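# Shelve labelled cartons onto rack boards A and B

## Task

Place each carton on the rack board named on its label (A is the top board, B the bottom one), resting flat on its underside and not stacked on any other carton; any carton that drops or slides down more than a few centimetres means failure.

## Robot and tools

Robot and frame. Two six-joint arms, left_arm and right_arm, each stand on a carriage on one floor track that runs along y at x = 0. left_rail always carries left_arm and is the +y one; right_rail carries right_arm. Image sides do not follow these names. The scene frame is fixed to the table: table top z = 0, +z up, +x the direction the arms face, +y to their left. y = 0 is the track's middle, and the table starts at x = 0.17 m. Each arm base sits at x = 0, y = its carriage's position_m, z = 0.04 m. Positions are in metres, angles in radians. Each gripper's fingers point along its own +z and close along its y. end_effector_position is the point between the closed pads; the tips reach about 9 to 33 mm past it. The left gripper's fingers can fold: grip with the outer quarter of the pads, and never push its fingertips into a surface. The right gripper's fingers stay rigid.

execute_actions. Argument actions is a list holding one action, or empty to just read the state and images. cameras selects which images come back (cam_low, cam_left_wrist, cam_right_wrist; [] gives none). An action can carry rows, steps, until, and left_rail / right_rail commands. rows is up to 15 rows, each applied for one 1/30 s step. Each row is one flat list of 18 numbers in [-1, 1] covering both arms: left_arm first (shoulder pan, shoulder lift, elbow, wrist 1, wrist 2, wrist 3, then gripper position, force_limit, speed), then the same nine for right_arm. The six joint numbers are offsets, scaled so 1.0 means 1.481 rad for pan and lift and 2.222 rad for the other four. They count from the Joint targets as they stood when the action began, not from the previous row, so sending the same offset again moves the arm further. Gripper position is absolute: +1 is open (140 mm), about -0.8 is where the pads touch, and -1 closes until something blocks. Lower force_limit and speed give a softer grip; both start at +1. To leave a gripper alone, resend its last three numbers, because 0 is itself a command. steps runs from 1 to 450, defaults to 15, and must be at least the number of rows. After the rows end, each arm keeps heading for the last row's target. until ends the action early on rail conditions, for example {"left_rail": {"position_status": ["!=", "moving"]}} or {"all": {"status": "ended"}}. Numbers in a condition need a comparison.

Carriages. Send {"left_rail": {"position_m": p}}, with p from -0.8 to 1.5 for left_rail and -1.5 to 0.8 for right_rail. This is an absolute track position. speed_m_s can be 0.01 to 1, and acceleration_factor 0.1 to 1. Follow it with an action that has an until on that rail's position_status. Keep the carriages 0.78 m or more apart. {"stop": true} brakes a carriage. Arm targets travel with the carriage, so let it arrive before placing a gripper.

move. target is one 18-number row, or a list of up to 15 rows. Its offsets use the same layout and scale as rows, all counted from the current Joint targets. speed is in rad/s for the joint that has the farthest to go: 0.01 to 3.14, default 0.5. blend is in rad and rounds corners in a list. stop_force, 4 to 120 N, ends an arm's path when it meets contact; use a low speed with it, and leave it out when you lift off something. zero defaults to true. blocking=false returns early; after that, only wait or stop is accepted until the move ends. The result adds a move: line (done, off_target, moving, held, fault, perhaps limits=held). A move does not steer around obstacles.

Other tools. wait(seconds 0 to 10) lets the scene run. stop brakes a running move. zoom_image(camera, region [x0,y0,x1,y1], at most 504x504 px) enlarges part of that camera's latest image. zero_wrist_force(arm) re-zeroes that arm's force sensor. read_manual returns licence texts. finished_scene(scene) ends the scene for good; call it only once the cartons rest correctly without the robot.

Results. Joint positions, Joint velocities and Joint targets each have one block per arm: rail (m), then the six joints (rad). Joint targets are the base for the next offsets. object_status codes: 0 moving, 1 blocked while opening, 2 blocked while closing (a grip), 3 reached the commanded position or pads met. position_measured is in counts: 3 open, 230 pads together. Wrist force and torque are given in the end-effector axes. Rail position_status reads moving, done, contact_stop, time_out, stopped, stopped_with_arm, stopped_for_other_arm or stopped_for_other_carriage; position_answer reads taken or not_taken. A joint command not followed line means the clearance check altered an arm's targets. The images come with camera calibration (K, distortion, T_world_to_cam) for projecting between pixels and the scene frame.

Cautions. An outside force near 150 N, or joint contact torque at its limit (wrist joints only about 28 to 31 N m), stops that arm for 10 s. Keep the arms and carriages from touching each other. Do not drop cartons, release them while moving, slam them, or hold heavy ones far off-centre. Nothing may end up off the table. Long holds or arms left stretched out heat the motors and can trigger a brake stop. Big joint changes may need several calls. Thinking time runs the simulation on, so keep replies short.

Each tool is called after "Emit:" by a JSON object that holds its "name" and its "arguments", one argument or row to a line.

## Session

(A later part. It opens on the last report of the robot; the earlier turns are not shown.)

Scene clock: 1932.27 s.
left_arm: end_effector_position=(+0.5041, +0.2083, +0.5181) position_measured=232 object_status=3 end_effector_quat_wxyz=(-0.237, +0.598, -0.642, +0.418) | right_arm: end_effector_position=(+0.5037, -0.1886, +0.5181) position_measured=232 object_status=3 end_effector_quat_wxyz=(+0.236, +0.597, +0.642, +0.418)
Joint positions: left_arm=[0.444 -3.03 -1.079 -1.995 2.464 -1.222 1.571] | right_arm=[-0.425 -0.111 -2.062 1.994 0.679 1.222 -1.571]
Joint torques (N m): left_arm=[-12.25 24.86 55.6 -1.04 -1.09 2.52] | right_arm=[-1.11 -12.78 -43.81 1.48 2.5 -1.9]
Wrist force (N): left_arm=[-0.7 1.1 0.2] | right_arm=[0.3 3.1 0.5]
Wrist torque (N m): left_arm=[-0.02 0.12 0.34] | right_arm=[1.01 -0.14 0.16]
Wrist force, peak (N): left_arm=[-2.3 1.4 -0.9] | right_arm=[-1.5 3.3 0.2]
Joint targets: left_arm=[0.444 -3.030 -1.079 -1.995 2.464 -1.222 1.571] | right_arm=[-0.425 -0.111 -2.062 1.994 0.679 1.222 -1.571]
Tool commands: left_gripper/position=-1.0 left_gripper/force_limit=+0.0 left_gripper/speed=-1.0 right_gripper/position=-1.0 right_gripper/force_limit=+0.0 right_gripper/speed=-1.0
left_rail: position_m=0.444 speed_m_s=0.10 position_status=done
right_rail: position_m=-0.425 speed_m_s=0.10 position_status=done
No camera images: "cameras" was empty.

Emit:
{"name": "move", "arguments": {
  "target": [
    [-0.03444, -0.0223, -0.19388, 0.20875, 0, 0, -1.0, 0.0, -1.0, 0.03444, 0.0223, 0.19388, -0.20875, 0, 0, -1.0, 0.0, -1.0],
    [-0.03444, -0.17715, -0.27564, 0.39372, 0, 0, -1.0, 0.0, -1.0, 0.03444, 0.17715, 0.27564, -0.39372, 0, 0, -1.0, 0.0, -1.0]
  ],
  "speed": [0.4, 0.25],
  "blend": [0.02, 0],
  "stop_force": 30
}}

Scene clock: 1956.77 s.
left_arm: end_effector_position=(+0.4666, +0.1813, +0.1231) position_measured=232 object_status=3 end_effector_quat_wxyz=(+0.226, -0.581, +0.657, -0.424) | right_arm: end_effector_position=(+0.4663, -0.1618, +0.1230) position_measured=232 object_status=3 end_effector_quat_wxyz=(+0.226, +0.581, +0.657, +0.424)
Joint positions: left_arm=[0.444 -3.081 -1.341 -2.607 3.339 -1.222 1.571] | right_arm=[-0.425 -0.06 -1.8 2.607 -0.196 1.222 -1.571]
Joint torques (N m): left_arm=[-12.19 -6.22 23.77 2.04 -1.17 2.34] | right_arm=[11.74 0.55 -21.28 -2.61 2.19 -2.07]
Wrist force (N): left_arm=[-0.6 1.2 -0.2] | right_arm=[-0.4 3.0 0.9]
Wrist torque (N m): left_arm=[-0.01 0.10 0.35] | right_arm=[0.93 0.01 0.19]
Wrist force, peak (N): left_arm=[0.1 2.5 -3.1] | right_arm=[0.7 5.7 -0.7]
Joint targets: left_arm=[0.444 -3.081 -1.341 -2.607 3.339 -1.222 1.571] | right_arm=[-0.425 -0.060 -1.800 2.607 -0.196 1.222 -1.571]
left_rail: position_m=0.444 speed_m_s=0.10 position_status=done
right_rail: position_m=-0.425 speed_m_s=0.10 position_status=done
move: done
camera_calibration:
cam_left_wrist: T_world_to_cam=[[-0.585263, -0.0275069, -0.810377, 0.386808], [-0.0530593, 0.998582, 0.0044249, -0.160693], [0.809106, 0.0455878, -0.585893, -0.13086], [0, 0, 0, 1]] pos_world=[0.323737, 0.177071, 0.237502]
cam_right_wrist: T_world_to_cam=[[0.567184, -0.0589859, 0.821476, -0.368095], [-0.046254, -0.998139, -0.0397353, -0.133292], [0.822291, -0.0154594, -0.568857, -0.139928], [0, 0, 0, 1]] pos_world=[0.317674, -0.15692, 0.217485]

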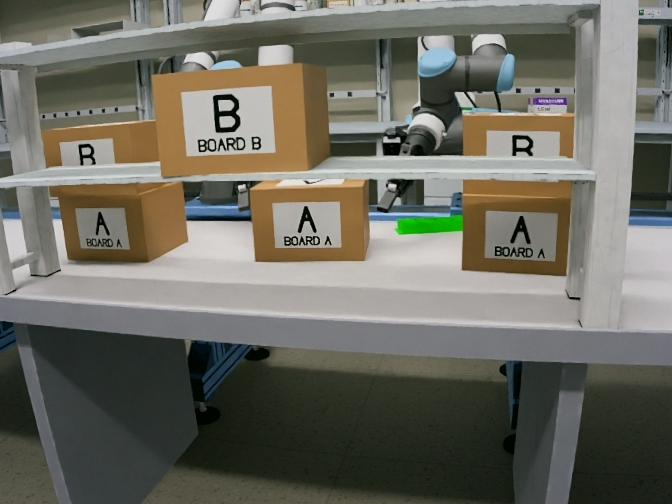

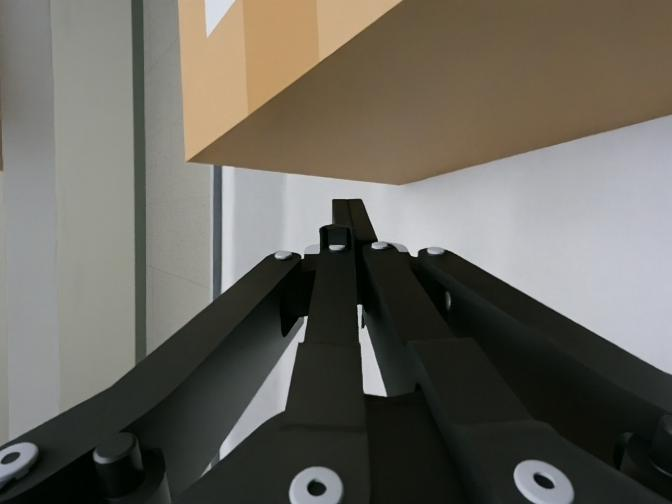

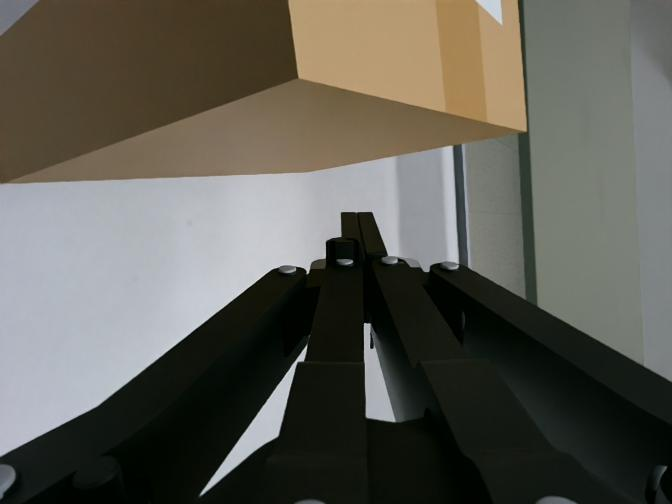

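Emit:
{"name": "move", "arguments": {
  "target": [
    [-0.015, -0.00733, 0.00326, 0.00162, 0, 0, -1.0, 0.0, -1.0, 0.015, 0.00733, -0.00326, -0.00162, 0, 0, -1.0, 0.0, -1.0],
    [-0.055, -0.00733, 0.00326, 0.00162, 0, 0, -1.0, 0.0, -1.0, 0.055, 0.00733, -0.00326, -0.00162, 0, 0, -1.0, 0.0, -1.0]
  ],
  "speed": [0.05, 0.04],
  "stop_force": 20,
  "cameras": ["cam_low"]
}}

Scene clock: 1996.20 s.
left_arm: end_effector_position=(+0.4537, +0.1519, +0.1231) position_measured=232 object_status=3 end_effector_quat_wxyz=(+0.212, -0.560, +0.675, -0.431) | right_arm: end_effector_position=(+0.4533, -0.1322, +0.1230) position_measured=232 object_status=3 end_effector_quat_wxyz=(+0.212, +0.559, +0.676, +0.431)
Joint positions: left_arm=[0.444 -3.145 -1.352 -2.6 3.342 -1.222 1.571] | right_arm=[-0.425 0.005 -1.789 2.599 -0.199 1.222 -1.571]
Joint torques (N m): left_arm=[5.45 -5.1 42.94 1.11 12.62 2.23] | right_arm=[-6.4 -2.77 -33.64 -1.76 -12.31 -1.94]
Wrist force (N): left_arm=[-19.4 3.0 -10.7] | right_arm=[-18.5 1.4 -8.1]
Wrist torque (N m): left_arm=[-0.10 -0.56 0.32] | right_arm=[1.00 -0.56 0.11]
Wrist force, peak (N): left_arm=[-29.5 0.7 -7.2] | right_arm=[-28.0 3.2 -6.0]
Joint targets: left_arm=[0.444 -3.145 -1.352 -2.600 3.342 -1.222 1.571] | right_arm=[-0.425 0.005 -1.789 2.599 -0.199 1.222 -1.571]
left_rail: position_m=0.444 speed_m_s=0.10 position_status=done
right_rail: position_m=-0.425 speed_m_s=0.10 position_status=done
move: contact (left_arm, right_arm); path passed 1 of 2 targets; left_arm: the shoulder pan is farthest, 0.017 rad from its target; right_arm: the shoulder pan is farthest, 0.017 rad from its target
Images, in order (width x height): cam_low 672x504.

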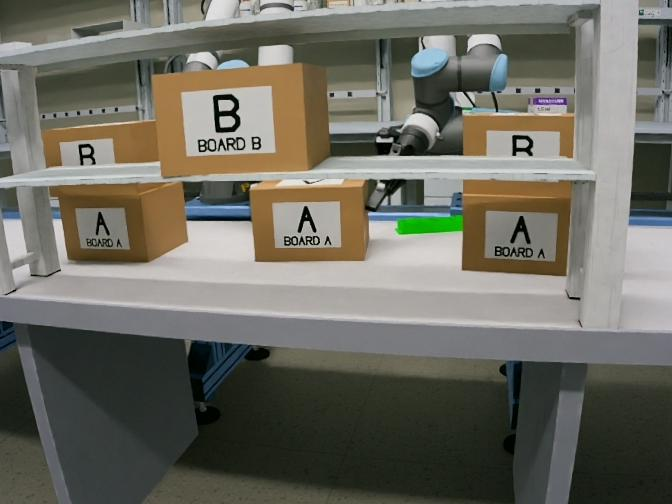

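Emit:
{"name": "move", "arguments": {
  "target": [-0.0026, 0, 0, 0, 0, 0, -1.0, 0.0, -1.0, 0.0026, 0, 0, 0, 0, 0, -1.0, 0.0, -1.0],
  "speed": 0.02,
  "cameras": []
}}

Scene clock: 2003.67 s.
left_arm: end_effector_position=(+0.4527, +0.1503, +0.1231) position_measured=232 object_status=3 end_effector_quat_wxyz=(+0.212, -0.558, +0.676, -0.431) | right_arm: end_effector_position=(+0.4522, -0.1306, +0.1230) position_measured=232 object_status=3 end_effector_quat_wxyz=(+0.211, +0.558, +0.677, +0.431)
Joint positions: left_arm=[0.444 -3.149 -1.352 -2.6 3.342 -1.222 1.571] | right_arm=[-0.425 0.009 -1.789 2.599 -0.199 1.222 -1.571]
Joint torques (N m): left_arm=[-38.32 -3.67 42.65 1.15 13.13 2.29] | right_arm=[34.66 -10.56 -32.49 -1.86 -12.69 -1.79]
Wrist force (N): left_arm=[-43.0 0.1 -10.7] | right_arm=[-42.2 3.4 -9.8]
Wrist torque (N m): left_arm=[0.06 -1.43 0.24] | right_arm=[0.86 -1.17 0.12]
Wrist force, peak (N): left_arm=[-43.0 0.1 -10.7] | right_arm=[-42.2 3.4 -9.8]
Joint targets: left_arm=[0.444 -3.149 -1.352 -2.600 3.342 -1.222 1.571] | right_arm=[-0.425 0.009 -1.789 2.599 -0.199 1.222 -1.571]
left_rail: position_m=0.444 speed_m_s=0.10 position_status=done
right_rail: position_m=-0.425 speed_m_s=0.10 position_status=done
move: done
No camera images: "cameras" was empty.

Emit:
{"name": "move", "arguments": {
  "target": [0, 0.0217, 0.0115, -0.0259, 0, 0, -1.0, 0.0, -1.0, 0, -0.0217, -0.0115, 0.0259, 0, 0, -1.0, 0.0, -1.0],
  "speed": 0.05,
  "cameras": ["cam_low"]
}}

Scene clock: 2015.83 s.
left_arm: end_effector_position=(+0.4567, +0.1501, +0.1419) position_measured=232 object_status=3 end_effector_quat_wxyz=(+0.212, -0.558, +0.676, -0.432) | right_arm: end_effector_position=(+0.4563, -0.1305, +0.1418) position_measured=232 object_status=3 end_effector_quat_wxyz=(+0.211, +0.558, +0.677, +0.431)
Joint positions: left_arm=[0.444 -3.149 -1.32 -2.574 3.285 -1.222 1.571] | right_arm=[-0.425 0.009 -1.821 2.574 -0.142 1.222 -1.571]
Joint torques (N m): left_arm=[-32.37 38.03 52.65 -0.71 11.95 2.02] | right_arm=[28.91 -28.32 -43.91 1.39 -12.44 -1.68]
Wrist force (N): left_arm=[-45.0 8.4 -10.0] | right_arm=[-45.4 -5.5 -8.2]
Wrist torque (N m): left_arm=[-0.15 -1.55 0.38] | right_arm=[1.17 -1.21 -0.09]
Wrist force, peak (N): left_arm=[-45.6 0.5 -12.8] | right_arm=[-45.9 -6.1 -7.8]
Joint targets: left_arm=[0.444 -3.149 -1.320 -2.574 3.285 -1.222 1.571] | right_arm=[-0.425 0.009 -1.821 2.574 -0.142 1.222 -1.571]
left_rail: position_m=0.444 speed_m_s=0.10 position_status=done
right_rail: position_m=-0.425 speed_m_s=0.10 position_status=done
move: done
Images, in order (width x height): cam_low 672x504.

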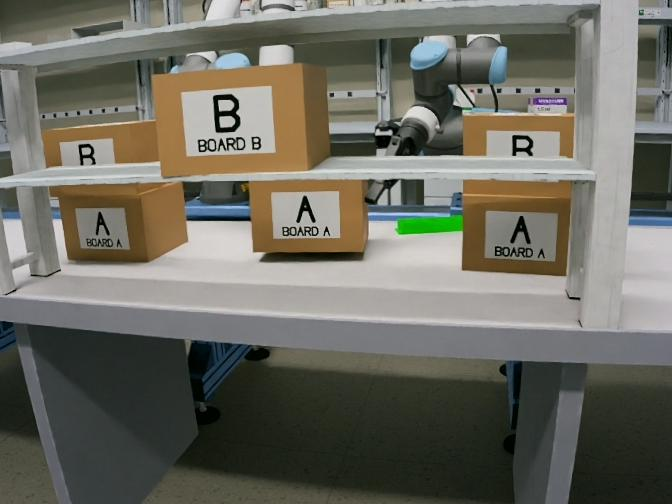

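Emit:
{"name": "move", "arguments": {
  "target": [
    [0, 0.08147, 0.04308, -0.09732, 0, 0, -1.0, 0.0, -1.0, 0, -0.08147, -0.04308, 0.09732, 0, 0, -1.0, 0.0, -1.0],
    [0, 0.14817, 0.10626, -0.20496, 0, 0, -1.0, 0.0, -1.0, 0, -0.14817, -0.10626, 0.20496, 0, 0, -1.0, 0.0, -1.0],
    [0, 0.17614, 0.17766, -0.29501, 0, 0, -1.0, 0.0, -1.0, 0, -0.17614, -0.17766, 0.29501, 0, 0, -1.0, 0.0, -1.0],
    [0, 0.17733, 0.25614, -0.37427, 0, 0, -1.0, 0.0, -1.0, 0, -0.17733, -0.25614, 0.37427, 0, 0, -1.0, 0.0, -1.0],
    [0, 0.15138, 0.3647, -0.46554, 0, 0, -1.0, 0.0, -1.0, 0, -0.15138, -0.3647, 0.46554, 0, 0, -1.0, 0.0, -1.0]
  ],
  "speed": 0.2,
  "blend": [0.03, 0.03, 0.03, 0.03, 0],
  "cameras": ["cam_low"]
}}

Scene clock: 2032.50 s.
left_arm: end_effector_position=(+0.4605, +0.1500, +0.6429) position_measured=232 object_status=3 end_effector_quat_wxyz=(+0.212, -0.558, +0.676, -0.432) | right_arm: end_effector_position=(+0.4600, -0.1304, +0.6429) position_measured=232 object_status=3 end_effector_quat_wxyz=(+0.211, +0.558, +0.677, +0.431)
Joint positions: left_arm=[0.444 -3.149 -1.096 -1.764 2.251 -1.222 1.571] | right_arm=[-0.425 0.009 -2.045 1.764 0.892 1.222 -1.571]
Joint torques (N m): left_arm=[-13.37 -10.53 67.53 -1.35 11.36 2.41] | right_arm=[21.26 4.05 -53.25 1.65 -12.09 -1.7]
Wrist force (N): left_arm=[-46.6 8.2 -10.5] | right_arm=[-46.6 -5.4 -9.3]
Wrist torque (N m): left_arm=[-0.12 -1.54 0.38] | right_arm=[1.17 -1.27 -0.11]
Wrist force, peak (N): left_arm=[-47.3 8.7 -10.8] | right_arm=[-47.7 -6.1 -8.5]
Joint targets: left_arm=[0.444 -3.149 -1.096 -1.764 2.251 -1.222 1.571] | right_arm=[-0.425 0.009 -2.045 1.763 0.893 1.222 -1.571]
left_rail: position_m=0.444 speed_m_s=0.10 position_status=done
right_rail: position_m=-0.425 speed_m_s=0.10 position_status=done
move: done
Images, in order (width x height): cam_low 672x504.

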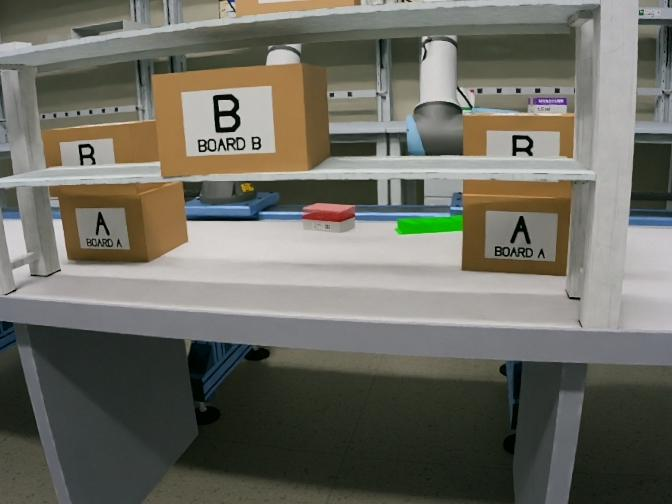

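Emit:
{"name": "move", "arguments": {
  "target": [
    [0.00065, -0.07782, 0.02861, 0.02325, 0, 0, -1.0, 0.0, -1.0, -0.00078, 0.07782, -0.02861, -0.02325, 0, 0, -1.0, 0.0, -1.0],
    [0.00125, -0.17526, 0.07344, 0.04338, 0, 0, -1.0, 0.0, -1.0, -0.00152, 0.17526, -0.07344, -0.04338, 0, 0, -1.0, 0.0, -1.0],
    [0.00166, -0.26217, 0.12191, 0.05283, 0, 0, -1.0, 0.0, -1.0, -0.00202, 0.26217, -0.12191, -0.05283, 0, 0, -1.0, 0.0, -1.0],
    [0.002, -0.35233, 0.18075, 0.05409, 0, 0, -1.0, 0.0, -1.0, -0.00243, 0.35233, -0.18075, -0.05409, 0, 0, -1.0, 0.0, -1.0]
  ],
  "speed": 0.12,
  "blend": [0.02, 0.02, 0.02, 0],
  "cameras": ["cam_low"]
}}

Scene clock: 2060.80 s.
left_arm: end_effector_position=(+0.7852, +0.1499, +0.6432) position_measured=232 object_status=3 end_effector_quat_wxyz=(+0.212, -0.559, +0.675, -0.431) | right_arm: end_effector_position=(+0.7849, -0.1304, +0.6430) position_measured=232 object_status=3 end_effector_quat_wxyz=(+0.212, +0.559, +0.676, +0.431)
Joint positions: left_arm=[0.444 -3.146 -1.617 -1.363 2.371 -1.222 1.571] | right_arm=[-0.425 0.005 -1.524 1.362 0.772 1.222 -1.571]
Joint torques (N m): left_arm=[-17.96 40.09 66.15 5.3 10.9 2.17] | right_arm=[14.29 -51.23 -55.55 -5.55 -11.86 -1.78]
Wrist force (N): left_arm=[-39.5 8.6 -7.7] | right_arm=[-39.5 -6.0 -6.0]
Wrist torque (N m): left_arm=[-0.14 -1.26 0.36] | right_arm=[1.16 -1.09 -0.09]
Wrist force, peak (N): left_arm=[-47.3 8.6 -11.1] | right_arm=[-47.7 -6.5 -9.1]
Joint targets: left_arm=[0.444 -3.146 -1.618 -1.362 2.371 -1.222 1.571] | right_arm=[-0.425 0.005 -1.523 1.362 0.772 1.222 -1.571]
left_rail: position_m=0.444 speed_m_s=0.10 position_status=done
right_rail: position_m=-0.425 speed_m_s=0.10 position_status=done
move: done
Images, in order (width x height): cam_low 672x504.

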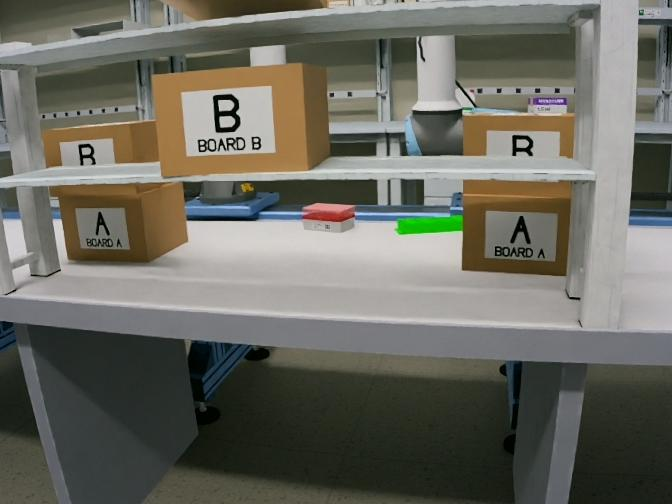

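Emit:
{"name": "move", "arguments": {
  "target": [
    [0, 0.00509, -0.03135, 0.02796, 0, 0, -1.0, 0.0, -1.0, 0, -0.00509, 0.03135, -0.02796, 0, 0, -1.0, 0.0, -1.0],
    [0, 0.00652, -0.0442, 0.03986, 0, 0, -1.0, 0.0, -1.0, 0, -0.00652, 0.0442, -0.03986, 0, 0, -1.0, 0.0, -1.0]
  ],
  "speed": 0.02,
  "blend": [0.005, 0],
  "stop_force": 8,
  "cameras": ["cam_low"]
}}

Scene clock: 2080.50 s.
left_arm: end_effector_position=(+0.7854, +0.1499, +0.6066) position_measured=232 object_status=3 end_effector_quat_wxyz=(+0.212, -0.559, +0.675, -0.431) | right_arm: end_effector_position=(+0.7851, -0.1304, +0.6064) position_measured=232 object_status=3 end_effector_quat_wxyz=(+0.212, +0.559, +0.676, +0.431)
Joint positions: left_arm=[0.444 -3.146 -1.61 -1.435 2.436 -1.222 1.571] | right_arm=[-0.425 0.005 -1.531 1.435 0.707 1.222 -1.571]
Joint torques (N m): left_arm=[-19.84 33.37 63.14 -1.17 11.14 2.49] | right_arm=[17.82 -43.05 -52 1.78 -11.86 -2.02]
Wrist force (N): left_arm=[-39.5 5.6 -11.4] | right_arm=[-40.1 -1.5 -11.2]
Wrist torque (N m): left_arm=[-0.09 -1.23 0.29] | right_arm=[1.17 -1.02 0.04]
Wrist force, peak (N): left_arm=[-38.7 0.1 -18.4] | right_arm=[-37.9 3.7 -18.4]
Joint targets: left_arm=[0.444 -3.146 -1.610 -1.435 2.436 -1.222 1.571] | right_arm=[-0.425 0.005 -1.531 1.435 0.707 1.222 -1.571]
left_rail: position_m=0.444 speed_m_s=0.10 position_status=done
right_rail: position_m=-0.425 speed_m_s=0.10 position_status=done
move: contact (left_arm, right_arm); path passed 0 of 2 targets; left_arm: the elbow is farthest, 0.025 rad from its target; right_arm: the elbow is farthest, 0.026 rad from its target
Images, in order (width x height): cam_low 672x504.

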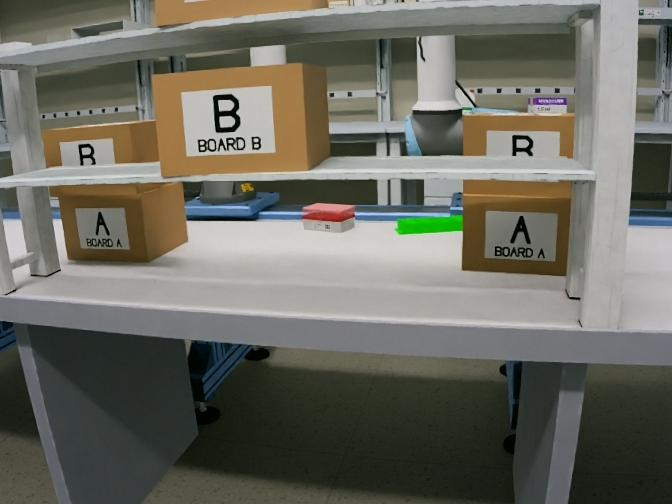

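Emit:
{"name": "move", "arguments": {
  "target": [
    [0, 0.0001, -0.0009, 0.0008, 0, 0, -1.0, 0.0, -1.0, 0, -0.0001, 0.0009, -0.0008, 0, 0, -1.0, 0.0, -1.0],
    [0.04, 0.0001, -0.0009, 0.0008, 0, 0, -1.0, 0.0, -1.0, -0.04, -0.0001, 0.0009, -0.0008, 0, 0, -1.0, 0.0, -1.0]
  ],
  "speed": [0.01, 0.04],
  "cameras": ["cam_low"]
}}

Scene clock: 2093.70 s.
left_arm: end_effector_position=(+0.8014, +0.1968, +0.6055) position_measured=232 object_status=3 end_effector_quat_wxyz=(+0.225, -0.579, +0.659, -0.425) | right_arm: end_effector_position=(+0.8011, -0.1772, +0.6053) position_measured=232 object_status=3 end_effector_quat_wxyz=(+0.224, +0.579, +0.659, +0.424)
Joint positions: left_arm=[0.444 -3.087 -1.61 -1.437 2.438 -1.222 1.571] | right_arm=[-0.425 -0.054 -1.531 1.437 0.705 1.222 -1.571]
Joint torques (N m): left_arm=[12.17 72.41 50.45 1.92 -1.43 2.59] | right_arm=[-14.4 -61.74 -43.87 -2.09 2.73 -1.85]
Wrist force (N): left_arm=[-0.7 1.0 -0.3] | right_arm=[2.0 2.6 0.2]
Wrist torque (N m): left_arm=[-0.08 0.11 0.34] | right_arm=[0.86 -0.57 0.17]
Wrist force, peak (N): left_arm=[-37.6 -4.0 -20.9] | right_arm=[-36.5 7.9 -22.0]
Joint targets: left_arm=[0.444 -3.087 -1.610 -1.437 2.438 -1.222 1.571] | right_arm=[-0.425 -0.054 -1.531 1.437 0.705 1.222 -1.571]
left_rail: position_m=0.444 speed_m_s=0.10 position_status=done
right_rail: position_m=-0.425 speed_m_s=0.10 position_status=done
move: done
Images, in order (width x height): cam_low 672x504.

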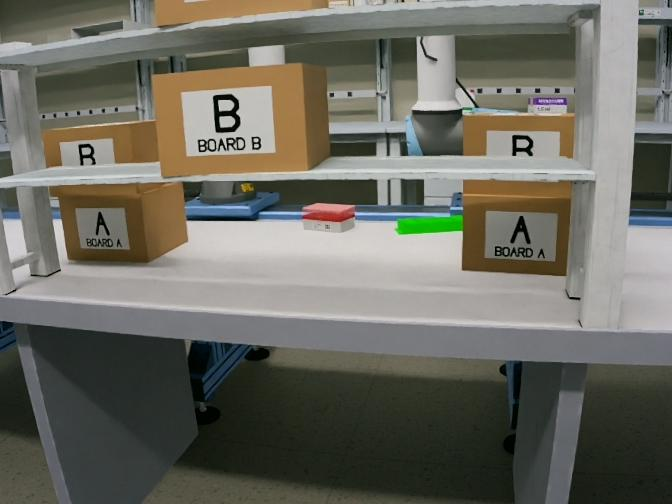

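Emit:
{"name": "move", "arguments": {
  "target": [
    [0.04, -0.0051, 0.03375, -0.0303, 0, 0, -1.0, 0.0, -1.0, -0.04, 0.0051, -0.03375, 0.0303, 0, 0, -1.0, 0.0, -1.0],
    [0.03, 0.17193, -0.07356, -0.04097, 0, 0, -1.0, 0.0, -1.0, -0.03, -0.17193, 0.07356, 0.04097, 0, 0, -1.0, 0.0, -1.0],
    [0.01, 0.35865, -0.2509, 0.01191, 0, 0, -1.0, 0.0, -1.0, -0.01, -0.35865, 0.2509, -0.01191, 0, 0, -1.0, 0.0, -1.0]
  ],
  "speed": [0.15, 0.3, 0.4],
  "blend": [0.02, 0.05, 0]
}}

Scene clock: 2127.30 s.
left_arm: end_effector_position=(+0.4937, +0.1872, +0.5184) position_measured=232 object_status=3 end_effector_quat_wxyz=(+0.228, -0.584, +0.654, -0.423) | right_arm: end_effector_position=(+0.4934, -0.1678, +0.5183) position_measured=232 object_status=3 end_effector_quat_wxyz=(+0.228, +0.584, +0.655, +0.423)
Joint positions: left_arm=[0.444 -3.072 -1.079 -1.994 2.464 -1.222 1.571] | right_arm=[-0.425 -0.069 -2.063 1.994 0.679 1.222 -1.571]
Joint torques (N m): left_arm=[-14.52 26.81 38.78 2.91 -1.31 2.51] | right_arm=[11.57 -13.33 -34.59 -2.9 1.73 -1.88]
Wrist force (N): left_arm=[-0.9 1.7 -0.3] | right_arm=[2.2 2.7 0.0]
Wrist torque (N m): left_arm=[0.11 0.16 0.34] | right_arm=[0.91 -0.57 0.15]
Wrist force, peak (N): left_arm=[-0.9 3.6 -0.9] | right_arm=[1.4 4.2 1.0]
Joint targets: left_arm=[0.444 -3.072 -1.078 -1.995 2.464 -1.222 1.571] | right_arm=[-0.425 -0.069 -2.063 1.994 0.679 1.222 -1.571]
left_rail: position_m=0.444 speed_m_s=0.10 position_status=done
right_rail: position_m=-0.425 speed_m_s=0.10 position_status=done
move: done
camera_calibration:
cam_left_wrist: T_world_to_cam=[[-0.584525, -0.0326065, -0.810721, 0.723931], [-0.0620033, 0.998066, 0.00456263, -0.162465], [0.809003, 0.0529343, -0.585416, 0.0769632], [0, 0, 0, 1]] pos_world=[0.350819, 0.181682, 0.632703]
cam_right_wrist: T_world_to_cam=[[0.566127, -0.0641174, 0.821821, -0.709088], [-0.0554352, -0.997675, -0.0396497, -0.117785], [0.822452, -0.023111, -0.568365, 0.0610801], [0, 0, 0, 1]] pos_world=[0.344669, -0.161565, 0.612788]

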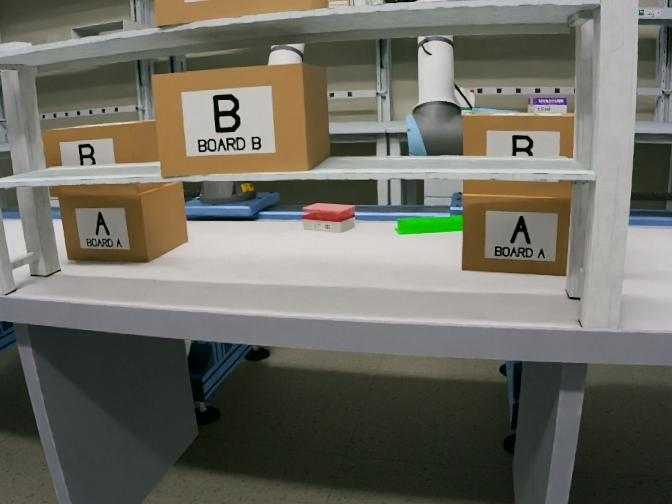

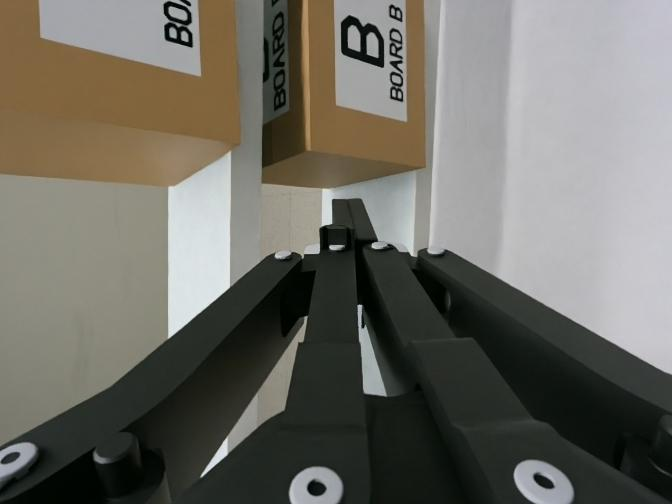

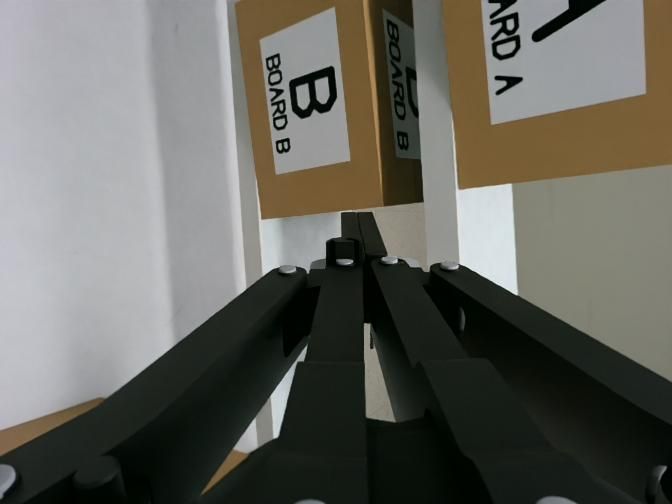

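Emit:
{"name": "execute_actions", "arguments": {
  "actions": [
    {"left_rail": {"position_m": -0.060, "speed_m_s": 0.2, "acceleration_factor": 0.3}, "right_rail": {"position_m": -0.933, "speed_m_s": 0.2, "acceleration_factor": 0.3}, "steps": 240, "until": {"all": {"status": "ended"}}}
  ]
}}

Scene clock: 2145.23 s.
left_arm: end_effector_position=(+0.4936, -0.3168, +0.5183) position_measured=232 object_status=3 end_effector_quat_wxyz=(+0.228, -0.584, +0.654, -0.423) | right_arm: end_effector_position=(+0.4933, -0.6758, +0.5183) position_measured=232 object_status=3 end_effector_quat_wxyz=(+0.228, +0.584, +0.655, +0.423)
Joint positions: left_arm=[-0.06 -3.072 -1.078 -1.995 2.464 -1.222 1.571] | right_arm=[-0.933 -0.069 -2.063 1.994 0.679 1.222 -1.571]
Joint torques (N m): left_arm=[-13.95 22.72 48.21 -0.3 0.23 2.55] | right_arm=[9.52 -11.96 -42.28 0.88 0.55 -1.91]
Wrist force (N): left_arm=[-0.8 1.2 -0.2] | right_arm=[2.5 2.9 0.0]
Wrist torque (N m): left_arm=[-0.01 0.12 0.34] | right_arm=[0.93 -0.63 0.15]
Wrist force, peak (N): left_arm=[-1.3 1.6 -0.3] | right_arm=[3.0 2.8 0.0]
Joint targets: left_arm=[-0.060 -3.072 -1.078 -1.995 2.464 -1.222 1.571] | right_arm=[-0.933 -0.069 -2.063 1.994 0.679 1.222 -1.571]
Tool commands: left_gripper/position=-1.0 left_gripper/force_limit=+0.0 left_gripper/speed=-1.0 right_gripper/position=-1.0 right_gripper/force_limit=+0.0 right_gripper/speed=-1.0
left_rail: position_m=-0.060 speed_m_s=0.20 position_status=done
right_rail: position_m=-0.933 speed_m_s=0.20 position_status=done
camera_calibration:
cam_left_wrist: T_world_to_cam=[[-0.584638, -0.032615, -0.810639, 0.707343], [-0.0620087, 0.998065, 0.00456525, 0.340554], [0.808921, 0.0529357, -0.585529, 0.103765], [0, 0, 0, 1]] pos_world=[0.350719, -0.322318, 0.632602]
cam_right_wrist: T_world_to_cam=[[0.566127, -0.0641174, 0.821821, -0.741514], [-0.0554352, -0.997675, -0.0396497, -0.624514], [0.822452, -0.023111, -0.568365, 0.0493674], [0, 0, 0, 1]] pos_world=[0.344569, -0.669465, 0.612688]

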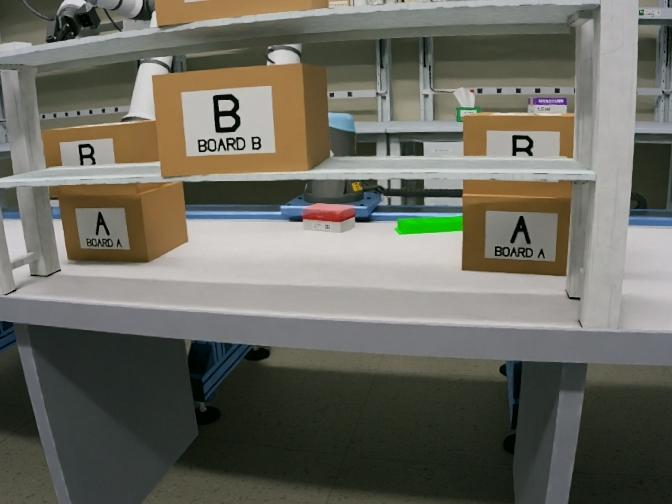

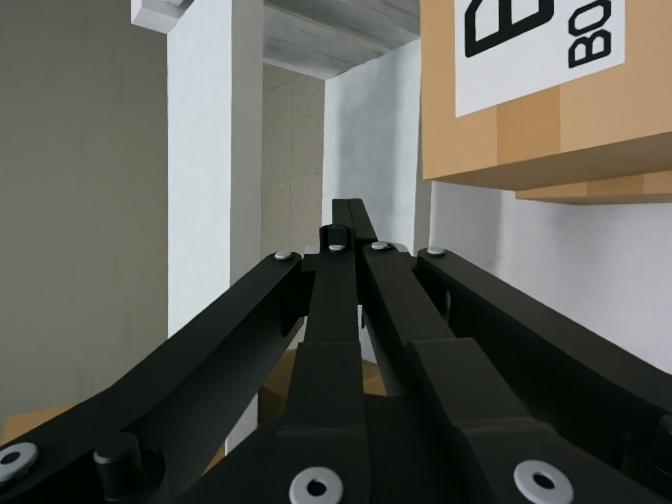

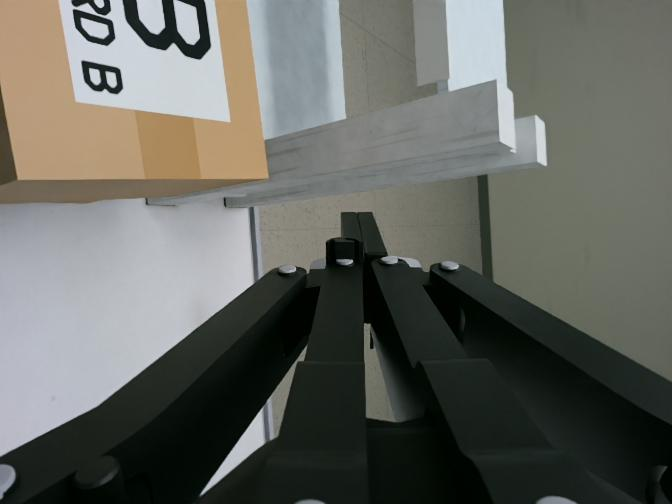

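Emit:
{"name": "move", "arguments": {
  "target": [
    [0, 0.08205, -0.21557, 0.35686, 0, 0, -1.0, 0.0, -1.0, 0, -0.08205, 0.21557, -0.35686, 0, 0, -1.0, 0.0, -1.0],
    [0, -0.04176, -0.27882, 0.50264, 0, 0, -1.0, 0.0, -1.0, 0, 0.04176, 0.27882, -0.50264, 0, 0, -1.0, 0.0, -1.0]
  ],
  "speed": [0.5, 0.25],
  "blend": [0.03, 0]
}}

Scene clock: 2178.07 s.
left_arm: end_effector_position=(+0.5254, -0.3146, +0.2755) position_measured=232 object_status=3 end_effector_quat_wxyz=(+0.373, -0.475, +0.596, -0.529) | right_arm: end_effector_position=(+0.5253, -0.6780, +0.2752) position_measured=232 object_status=3 end_effector_quat_wxyz=(+0.372, +0.475, +0.596, +0.529)
Joint positions: left_arm=[-0.06 -3.072 -1.14 -2.614 3.581 -1.222 1.571] | right_arm=[-0.933 -0.069 -2.001 2.614 -0.438 1.222 -1.571]
Joint torques (N m): left_arm=[-12.8 -18.44 31.2 5.72 0.96 2.37] | right_arm=[6.76 9.51 -28.6 -6.33 -0.11 -1.93]
Wrist force (N): left_arm=[-0.9 2.1 -0.3] | right_arm=[2.0 3.3 0.3]
Wrist torque (N m): left_arm=[0.10 0.22 0.37] | right_arm=[1.01 -0.56 0.10]
Wrist force, peak (N): left_arm=[-0.9 2.7 0.0] | right_arm=[2.7 3.9 -1.1]
Joint targets: left_arm=[-0.060 -3.072 -1.140 -2.614 3.581 -1.222 1.571] | right_arm=[-0.933 -0.069 -2.001 2.614 -0.438 1.222 -1.571]
left_rail: position_m=-0.060 speed_m_s=0.20 position_status=done
right_rail: position_m=-0.933 speed_m_s=0.20 position_status=done
move: done
camera_calibration:
cam_left_wrist: T_world_to_cam=[[-0.188951, -0.00510456, -0.981973, 0.37718], [-0.0646184, 0.997884, 0.00724656, 0.342008], [0.979858, 0.0648227, -0.188881, -0.25961], [0, 0, 0, 1]] pos_world=[0.347749, -0.32253, 0.318867]
cam_right_wrist: T_world_to_cam=[[0.167236, -0.0365762, 0.985238, -0.376877], [-0.0399883, -0.998741, -0.0302898, -0.646084], [0.985106, -0.0343324, -0.168488, -0.318281], [0, 0, 0, 1]] pos_world=[0.350733, -0.669983, 0.298117]

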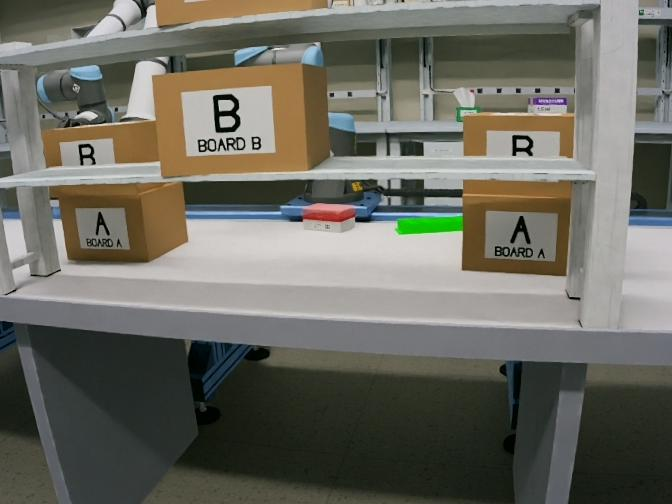

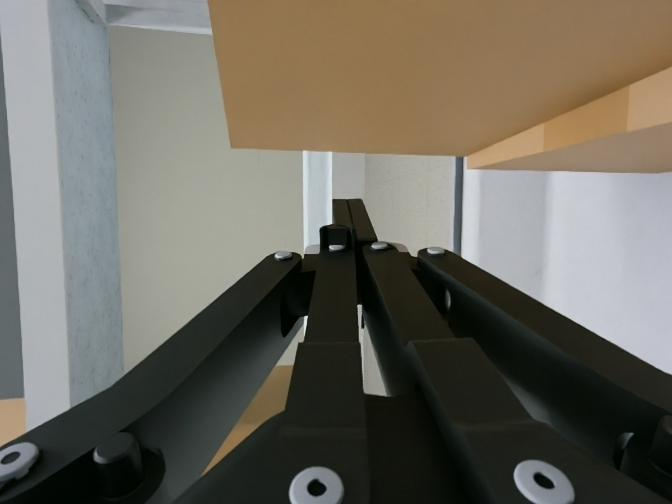

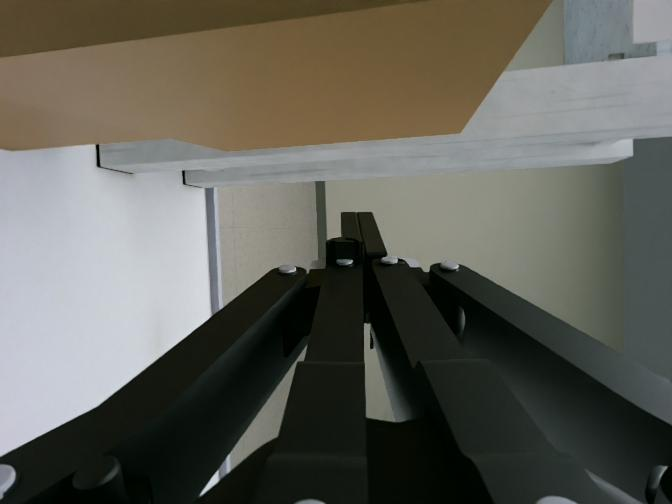

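Emit:
{"name": "move", "arguments": {
  "target": [-0.062, 0, 0, 0, 0, 0, -1.0, 0.0, -1.0, 0.062, 0, 0, 0, 0, 0, -1.0, 0.0, -1.0],
  "speed": 0.04,
  "stop_force": 20,
  "cameras": ["cam_low"]
}}

Scene clock: 2187.40 s.
left_arm: end_effector_position=(+0.5031, -0.3561, +0.2754) position_measured=232 object_status=3 end_effector_quat_wxyz=(+0.351, -0.451, +0.615, -0.544) | right_arm: end_effector_position=(+0.5030, -0.6366, +0.2752) position_measured=232 object_status=3 end_effector_quat_wxyz=(+0.350, +0.451, +0.615, +0.544)
Joint positions: left_arm=[-0.06 -3.153 -1.14 -2.614 3.581 -1.222 1.571] | right_arm=[-0.933 0.012 -2.001 2.614 -0.438 1.222 -1.571]
Joint torques (N m): left_arm=[2.47 -17.03 40.16 2.86 11.94 2.44] | right_arm=[-5.05 10.41 -37.32 -2.86 -11.58 -1.91]
Wrist force (N): left_arm=[-20.0 0.5 -9.0] | right_arm=[-15.6 4.4 -6.0]
Wrist torque (N m): left_arm=[0.07 -0.41 0.34] | right_arm=[0.97 -1.07 0.08]
Wrist force, peak (N): left_arm=[-30.5 0.9 -7.9] | right_arm=[-26.0 4.7 -6.5]
Joint targets: left_arm=[-0.060 -3.153 -1.140 -2.614 3.581 -1.222 1.571] | right_arm=[-0.933 0.012 -2.001 2.614 -0.438 1.222 -1.571]
left_rail: position_m=-0.060 speed_m_s=0.20 position_status=done
right_rail: position_m=-0.933 speed_m_s=0.20 position_status=done
move: contact (left_arm, right_arm); left_arm: the shoulder pan is farthest, 0.011 rad from its target; right_arm: the shoulder pan is farthest, 0.011 rad from its target
Images, in order (width x height): cam_low 672x504.

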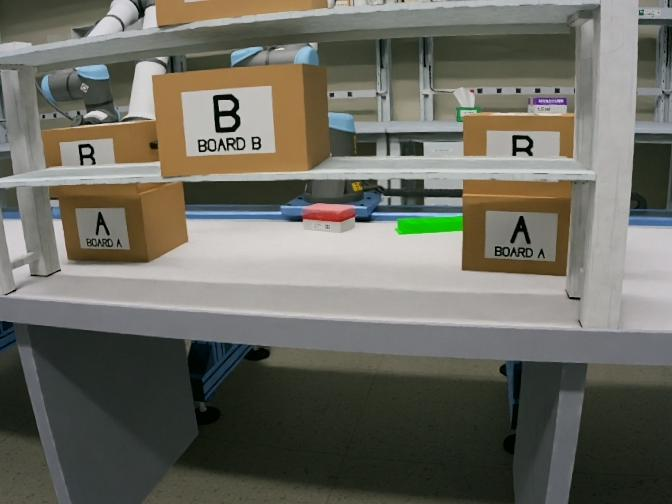

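Emit:
{"name": "move", "arguments": {
  "target": [-0.0025, 0, 0, 0, 0, 0, -1.0, 0.0, -1.0, 0.0025, 0, 0, 0, 0, 0, -1.0, 0.0, -1.0],
  "speed": 0.02,
  "cameras": []
}}

Scene clock: 2193.93 s.
left_arm: end_effector_position=(+0.5021, -0.3579, +0.2754) position_measured=232 object_status=3 end_effector_quat_wxyz=(+0.350, -0.450, +0.615, -0.544) | right_arm: end_effector_position=(+0.5019, -0.6347, +0.2752) position_measured=232 object_status=3 end_effector_quat_wxyz=(+0.350, +0.450, +0.616, +0.544)
Joint positions: left_arm=[-0.06 -3.156 -1.14 -2.614 3.581 -1.222 1.571] | right_arm=[-0.933 0.015 -2.001 2.614 -0.438 1.222 -1.571]
Joint torques (N m): left_arm=[-43.28 -17.79 40.5 2.72 12.2 2.9] | right_arm=[36.26 9.83 -36.76 -2.78 -11.07 -1.9]
Wrist force (N): left_arm=[-44.7 0.5 -13.2] | right_arm=[-41.9 5.3 -12.2]
Wrist torque (N m): left_arm=[0.18 -1.40 0.31] | right_arm=[0.95 -1.66 0.09]
Wrist force, peak (N): left_arm=[-44.7 0.5 -13.2] | right_arm=[-41.9 5.3 -12.2]
Joint targets: left_arm=[-0.060 -3.157 -1.140 -2.614 3.581 -1.222 1.571] | right_arm=[-0.933 0.016 -2.001 2.614 -0.438 1.222 -1.571]
left_rail: position_m=-0.060 speed_m_s=0.20 position_status=done
right_rail: position_m=-0.933 speed_m_s=0.20 position_status=done
move: done
No camera images: "cameras" was empty.

Emit:
{"name": "move", "arguments": {
  "target": [0, 0.0104, 0.0072, -0.0141, 0, 0, -1.0, 0.0, -1.0, 0, -0.0104, -0.0072, 0.0141, 0, 0, -1.0, 0.0, -1.0],
  "speed": 0.03,
  "cameras": ["cam_low"]
}}

Scene clock: 2207.23 s.
left_arm: end_effector_position=(+0.5036, -0.3580, +0.2862) position_measured=232 object_status=3 end_effector_quat_wxyz=(+0.350, -0.450, +0.615, -0.544) | right_arm: end_effector_position=(+0.5034, -0.6346, +0.2860) position_measured=232 object_status=3 end_effector_quat_wxyz=(+0.349, +0.450, +0.616, +0.544)
Joint positions: left_arm=[-0.06 -3.157 -1.125 -2.598 3.55 -1.222 1.571] | right_arm=[-0.933 0.016 -2.016 2.598 -0.407 1.222 -1.571]
Joint torques (N m): left_arm=[-36 28.14 63.81 1.47 10.7 2.69] | right_arm=[34.86 -17.12 -51.73 -0.52 -11.33 -1.88]
Wrist force (N): left_arm=[-46.0 12.5 -14.4] | right_arm=[-43.8 -5.9 -13.1]
Wrist torque (N m): left_arm=[-0.16 -1.39 0.47] | right_arm=[1.20 -1.71 -0.03]
Wrist force, peak (N): left_arm=[-46.1 12.3 -14.4] | right_arm=[-44.1 -6.2 -13.4]
Joint targets: left_arm=[-0.060 -3.157 -1.125 -2.598 3.550 -1.222 1.571] | right_arm=[-0.933 0.016 -2.016 2.598 -0.407 1.222 -1.571]
left_rail: position_m=-0.060 speed_m_s=0.20 position_status=done
right_rail: position_m=-0.933 speed_m_s=0.20 position_status=done
move: done
Images, in order (width x height): cam_low 672x504.

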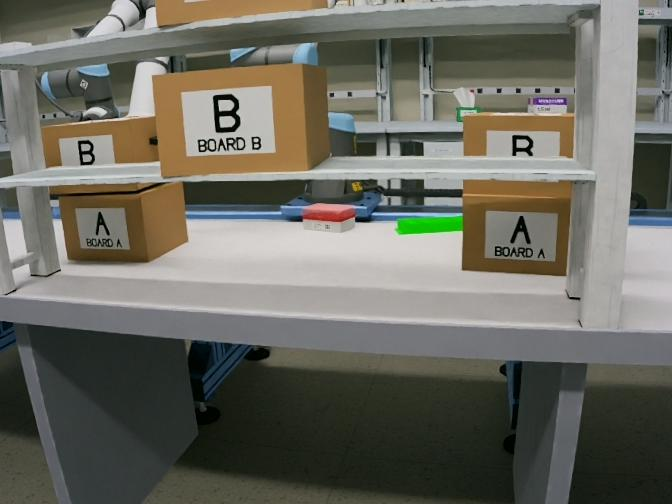

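Emit:
{"name": "execute_actions", "arguments": {
  "actions": [
    {"left_rail": {"position_m": -0.040, "speed_m_s": 0.05, "acceleration_factor": 0.1}, "right_rail": {"position_m": -0.913, "speed_m_s": 0.05, "acceleration_factor": 0.1}, "steps": 120, "until": {"all": {"status": "ended"}}}
  ],
  "cameras": ["cam_low"]
}}

Scene clock: 2212.70 s.
left_arm: end_effector_position=(+0.5036, -0.3380, +0.2862) position_measured=232 object_status=3 end_effector_quat_wxyz=(+0.350, -0.450, +0.615, -0.544) | right_arm: end_effector_position=(+0.5034, -0.6146, +0.2860) position_measured=232 object_status=3 end_effector_quat_wxyz=(+0.349, +0.450, +0.616, +0.544)
Joint positions: left_arm=[-0.04 -3.157 -1.125 -2.598 3.55 -1.222 1.571] | right_arm=[-0.913 0.016 -2.016 2.598 -0.407 1.222 -1.571]
Joint torques (N m): left_arm=[-23.1 25.89 56.69 2.52 10.56 2.56] | right_arm=[33.99 -16.59 -43.55 -1.94 -11.19 -1.95]
Wrist force (N): left_arm=[-46.2 12.0 -14.9] | right_arm=[-44.1 -5.9 -13.6]
Wrist torque (N m): left_arm=[-0.18 -1.39 0.47] | right_arm=[1.10 -1.67 -0.03]
Wrist force, peak (N): left_arm=[-46.5 12.3 -14.7] | right_arm=[-44.3 -6.3 -13.6]
Joint targets: left_arm=[-0.040 -3.157 -1.125 -2.598 3.550 -1.222 1.571] | right_arm=[-0.913 0.016 -2.016 2.598 -0.407 1.222 -1.571]
Tool commands: left_gripper/position=-1.0 left_gripper/force_limit=+0.0 left_gripper/speed=-1.0 right_gripper/position=-1.0 right_gripper/force_limit=+0.0 right_gripper/speed=-1.0
left_rail: position_m=-0.040 speed_m_s=0.05 position_status=done
right_rail: position_m=-0.913 speed_m_s=0.05 position_status=done
Images, in order (width x height): cam_low 672x504.

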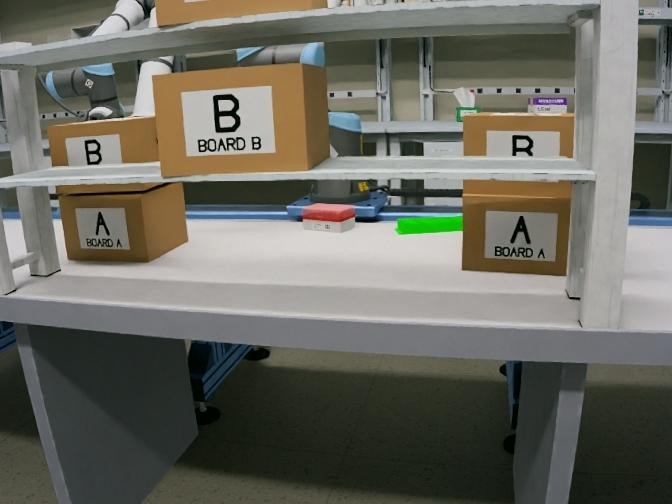

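Emit:
{"name": "move", "arguments": {
  "target": [0, 0.07655, 0.05314, -0.10395, 0, 0, -1.0, 0.0, -1.0, 0, -0.07655, -0.05314, 0.10395, 0, 0, -1.0, 0.0, -1.0],
  "speed": 0.1,
  "cameras": []
}}

Emit:
{"name": "execute_actions", "arguments": {
  "actions": [
    {"left_rail": {"position_m": 0.102, "speed_m_s": 0.08, "acceleration_factor": 0.1}, "right_rail": {"position_m": -0.771, "speed_m_s": 0.08, "acceleration_factor": 0.1}, "steps": 240, "until": {"all": {"status": "ended"}}}
  ],
  "cameras": ["cam_low"]
}}

Scene clock: 2224.27 s.
left_arm: end_effector_position=(+0.5021, -0.3380, +0.3708) position_measured=232 object_status=3 end_effector_quat_wxyz=(+0.350, -0.450, +0.615, -0.545) | right_arm: end_effector_position=(+0.5019, -0.6146, +0.3706) position_measured=232 object_status=3 end_effector_quat_wxyz=(+0.350, +0.450, +0.616, +0.544)
Joint positions: left_arm=[-0.04 -3.157 -1.012 -2.48 3.319 -1.222 1.571] | right_arm=[-0.913 0.016 -2.13 2.48 -0.176 1.222 -1.571]
Joint torques (N m): left_arm=[-16.05 25.9 70.33 1.58 9.63 2.64] | right_arm=[31.4 -14.37 -55.57 -0.58 -10.97 -1.68]
Wrist force (N): left_arm=[-45.0 11.2 -14.5] | right_arm=[-42.8 -4.8 -13.4]
Wrist torque (N m): left_arm=[-0.24 -1.35 0.47] | right_arm=[1.21 -1.65 -0.08]
Wrist force, peak (N): left_arm=[-46.6 12.4 -14.7] | right_arm=[-44.9 -6.2 -13.0]
Joint targets: left_arm=[-0.040 -3.157 -1.012 -2.480 3.319 -1.222 1.571] | right_arm=[-0.913 0.016 -2.130 2.480 -0.176 1.222 -1.571]
left_rail: position_m=-0.040 speed_m_s=0.05 position_status=done
right_rail: position_m=-0.913 speed_m_s=0.05 position_status=done
move: done
No camera images: "cameras" was empty.

Scene clock: 2227.47 s.
left_arm: end_effector_position=(+0.5021, -0.1960, +0.3709) position_measured=232 object_status=3 end_effector_quat_wxyz=(+0.350, -0.450, +0.615, -0.545) | right_arm: end_effector_position=(+0.5019, -0.4727, +0.3707) position_measured=232 object_status=3 end_effector_quat_wxyz=(+0.350, +0.450, +0.616, +0.544)
Joint positions: left_arm=[0.102 -3.157 -1.012 -2.48 3.319 -1.222 1.571] | right_arm=[-0.771 0.016 -2.13 2.48 -0.176 1.222 -1.571]
Joint torques (N m): left_arm=[-14.03 24.18 64.81 2.12 9.26 2.78] | right_arm=[28.99 -13.03 -50.84 -1.53 -10.96 -1.9]
Wrist force (N): left_arm=[-45.0 11.1 -14.3] | right_arm=[-43.0 -4.9 -13.4]
Wrist torque (N m): left_arm=[-0.25 -1.35 0.48] | right_arm=[1.16 -1.60 -0.08]
Wrist force, peak (N): left_arm=[-45.6 12.2 -14.3] | right_arm=[-43.6 -6.1 -13.0]
Joint targets: left_arm=[0.102 -3.157 -1.012 -2.480 3.319 -1.222 1.571] | right_arm=[-0.771 0.016 -2.130 2.480 -0.176 1.222 -1.571]
Tool commands: left_gripper/position=-1.0 left_gripper/force_limit=+0.0 left_gripper/speed=-1.0 right_gripper/position=-1.0 right_gripper/force_limit=+0.0 right_gripper/speed=-1.0
left_rail: position_m=0.102 speed_m_s=0.08 position_status=done
right_rail: position_m=-0.771 speed_m_s=0.08 position_status=done
Images, in order (width x height): cam_low 672x504.

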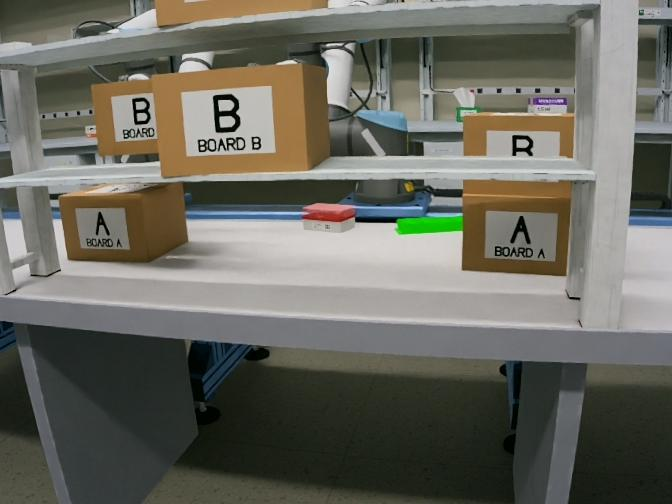

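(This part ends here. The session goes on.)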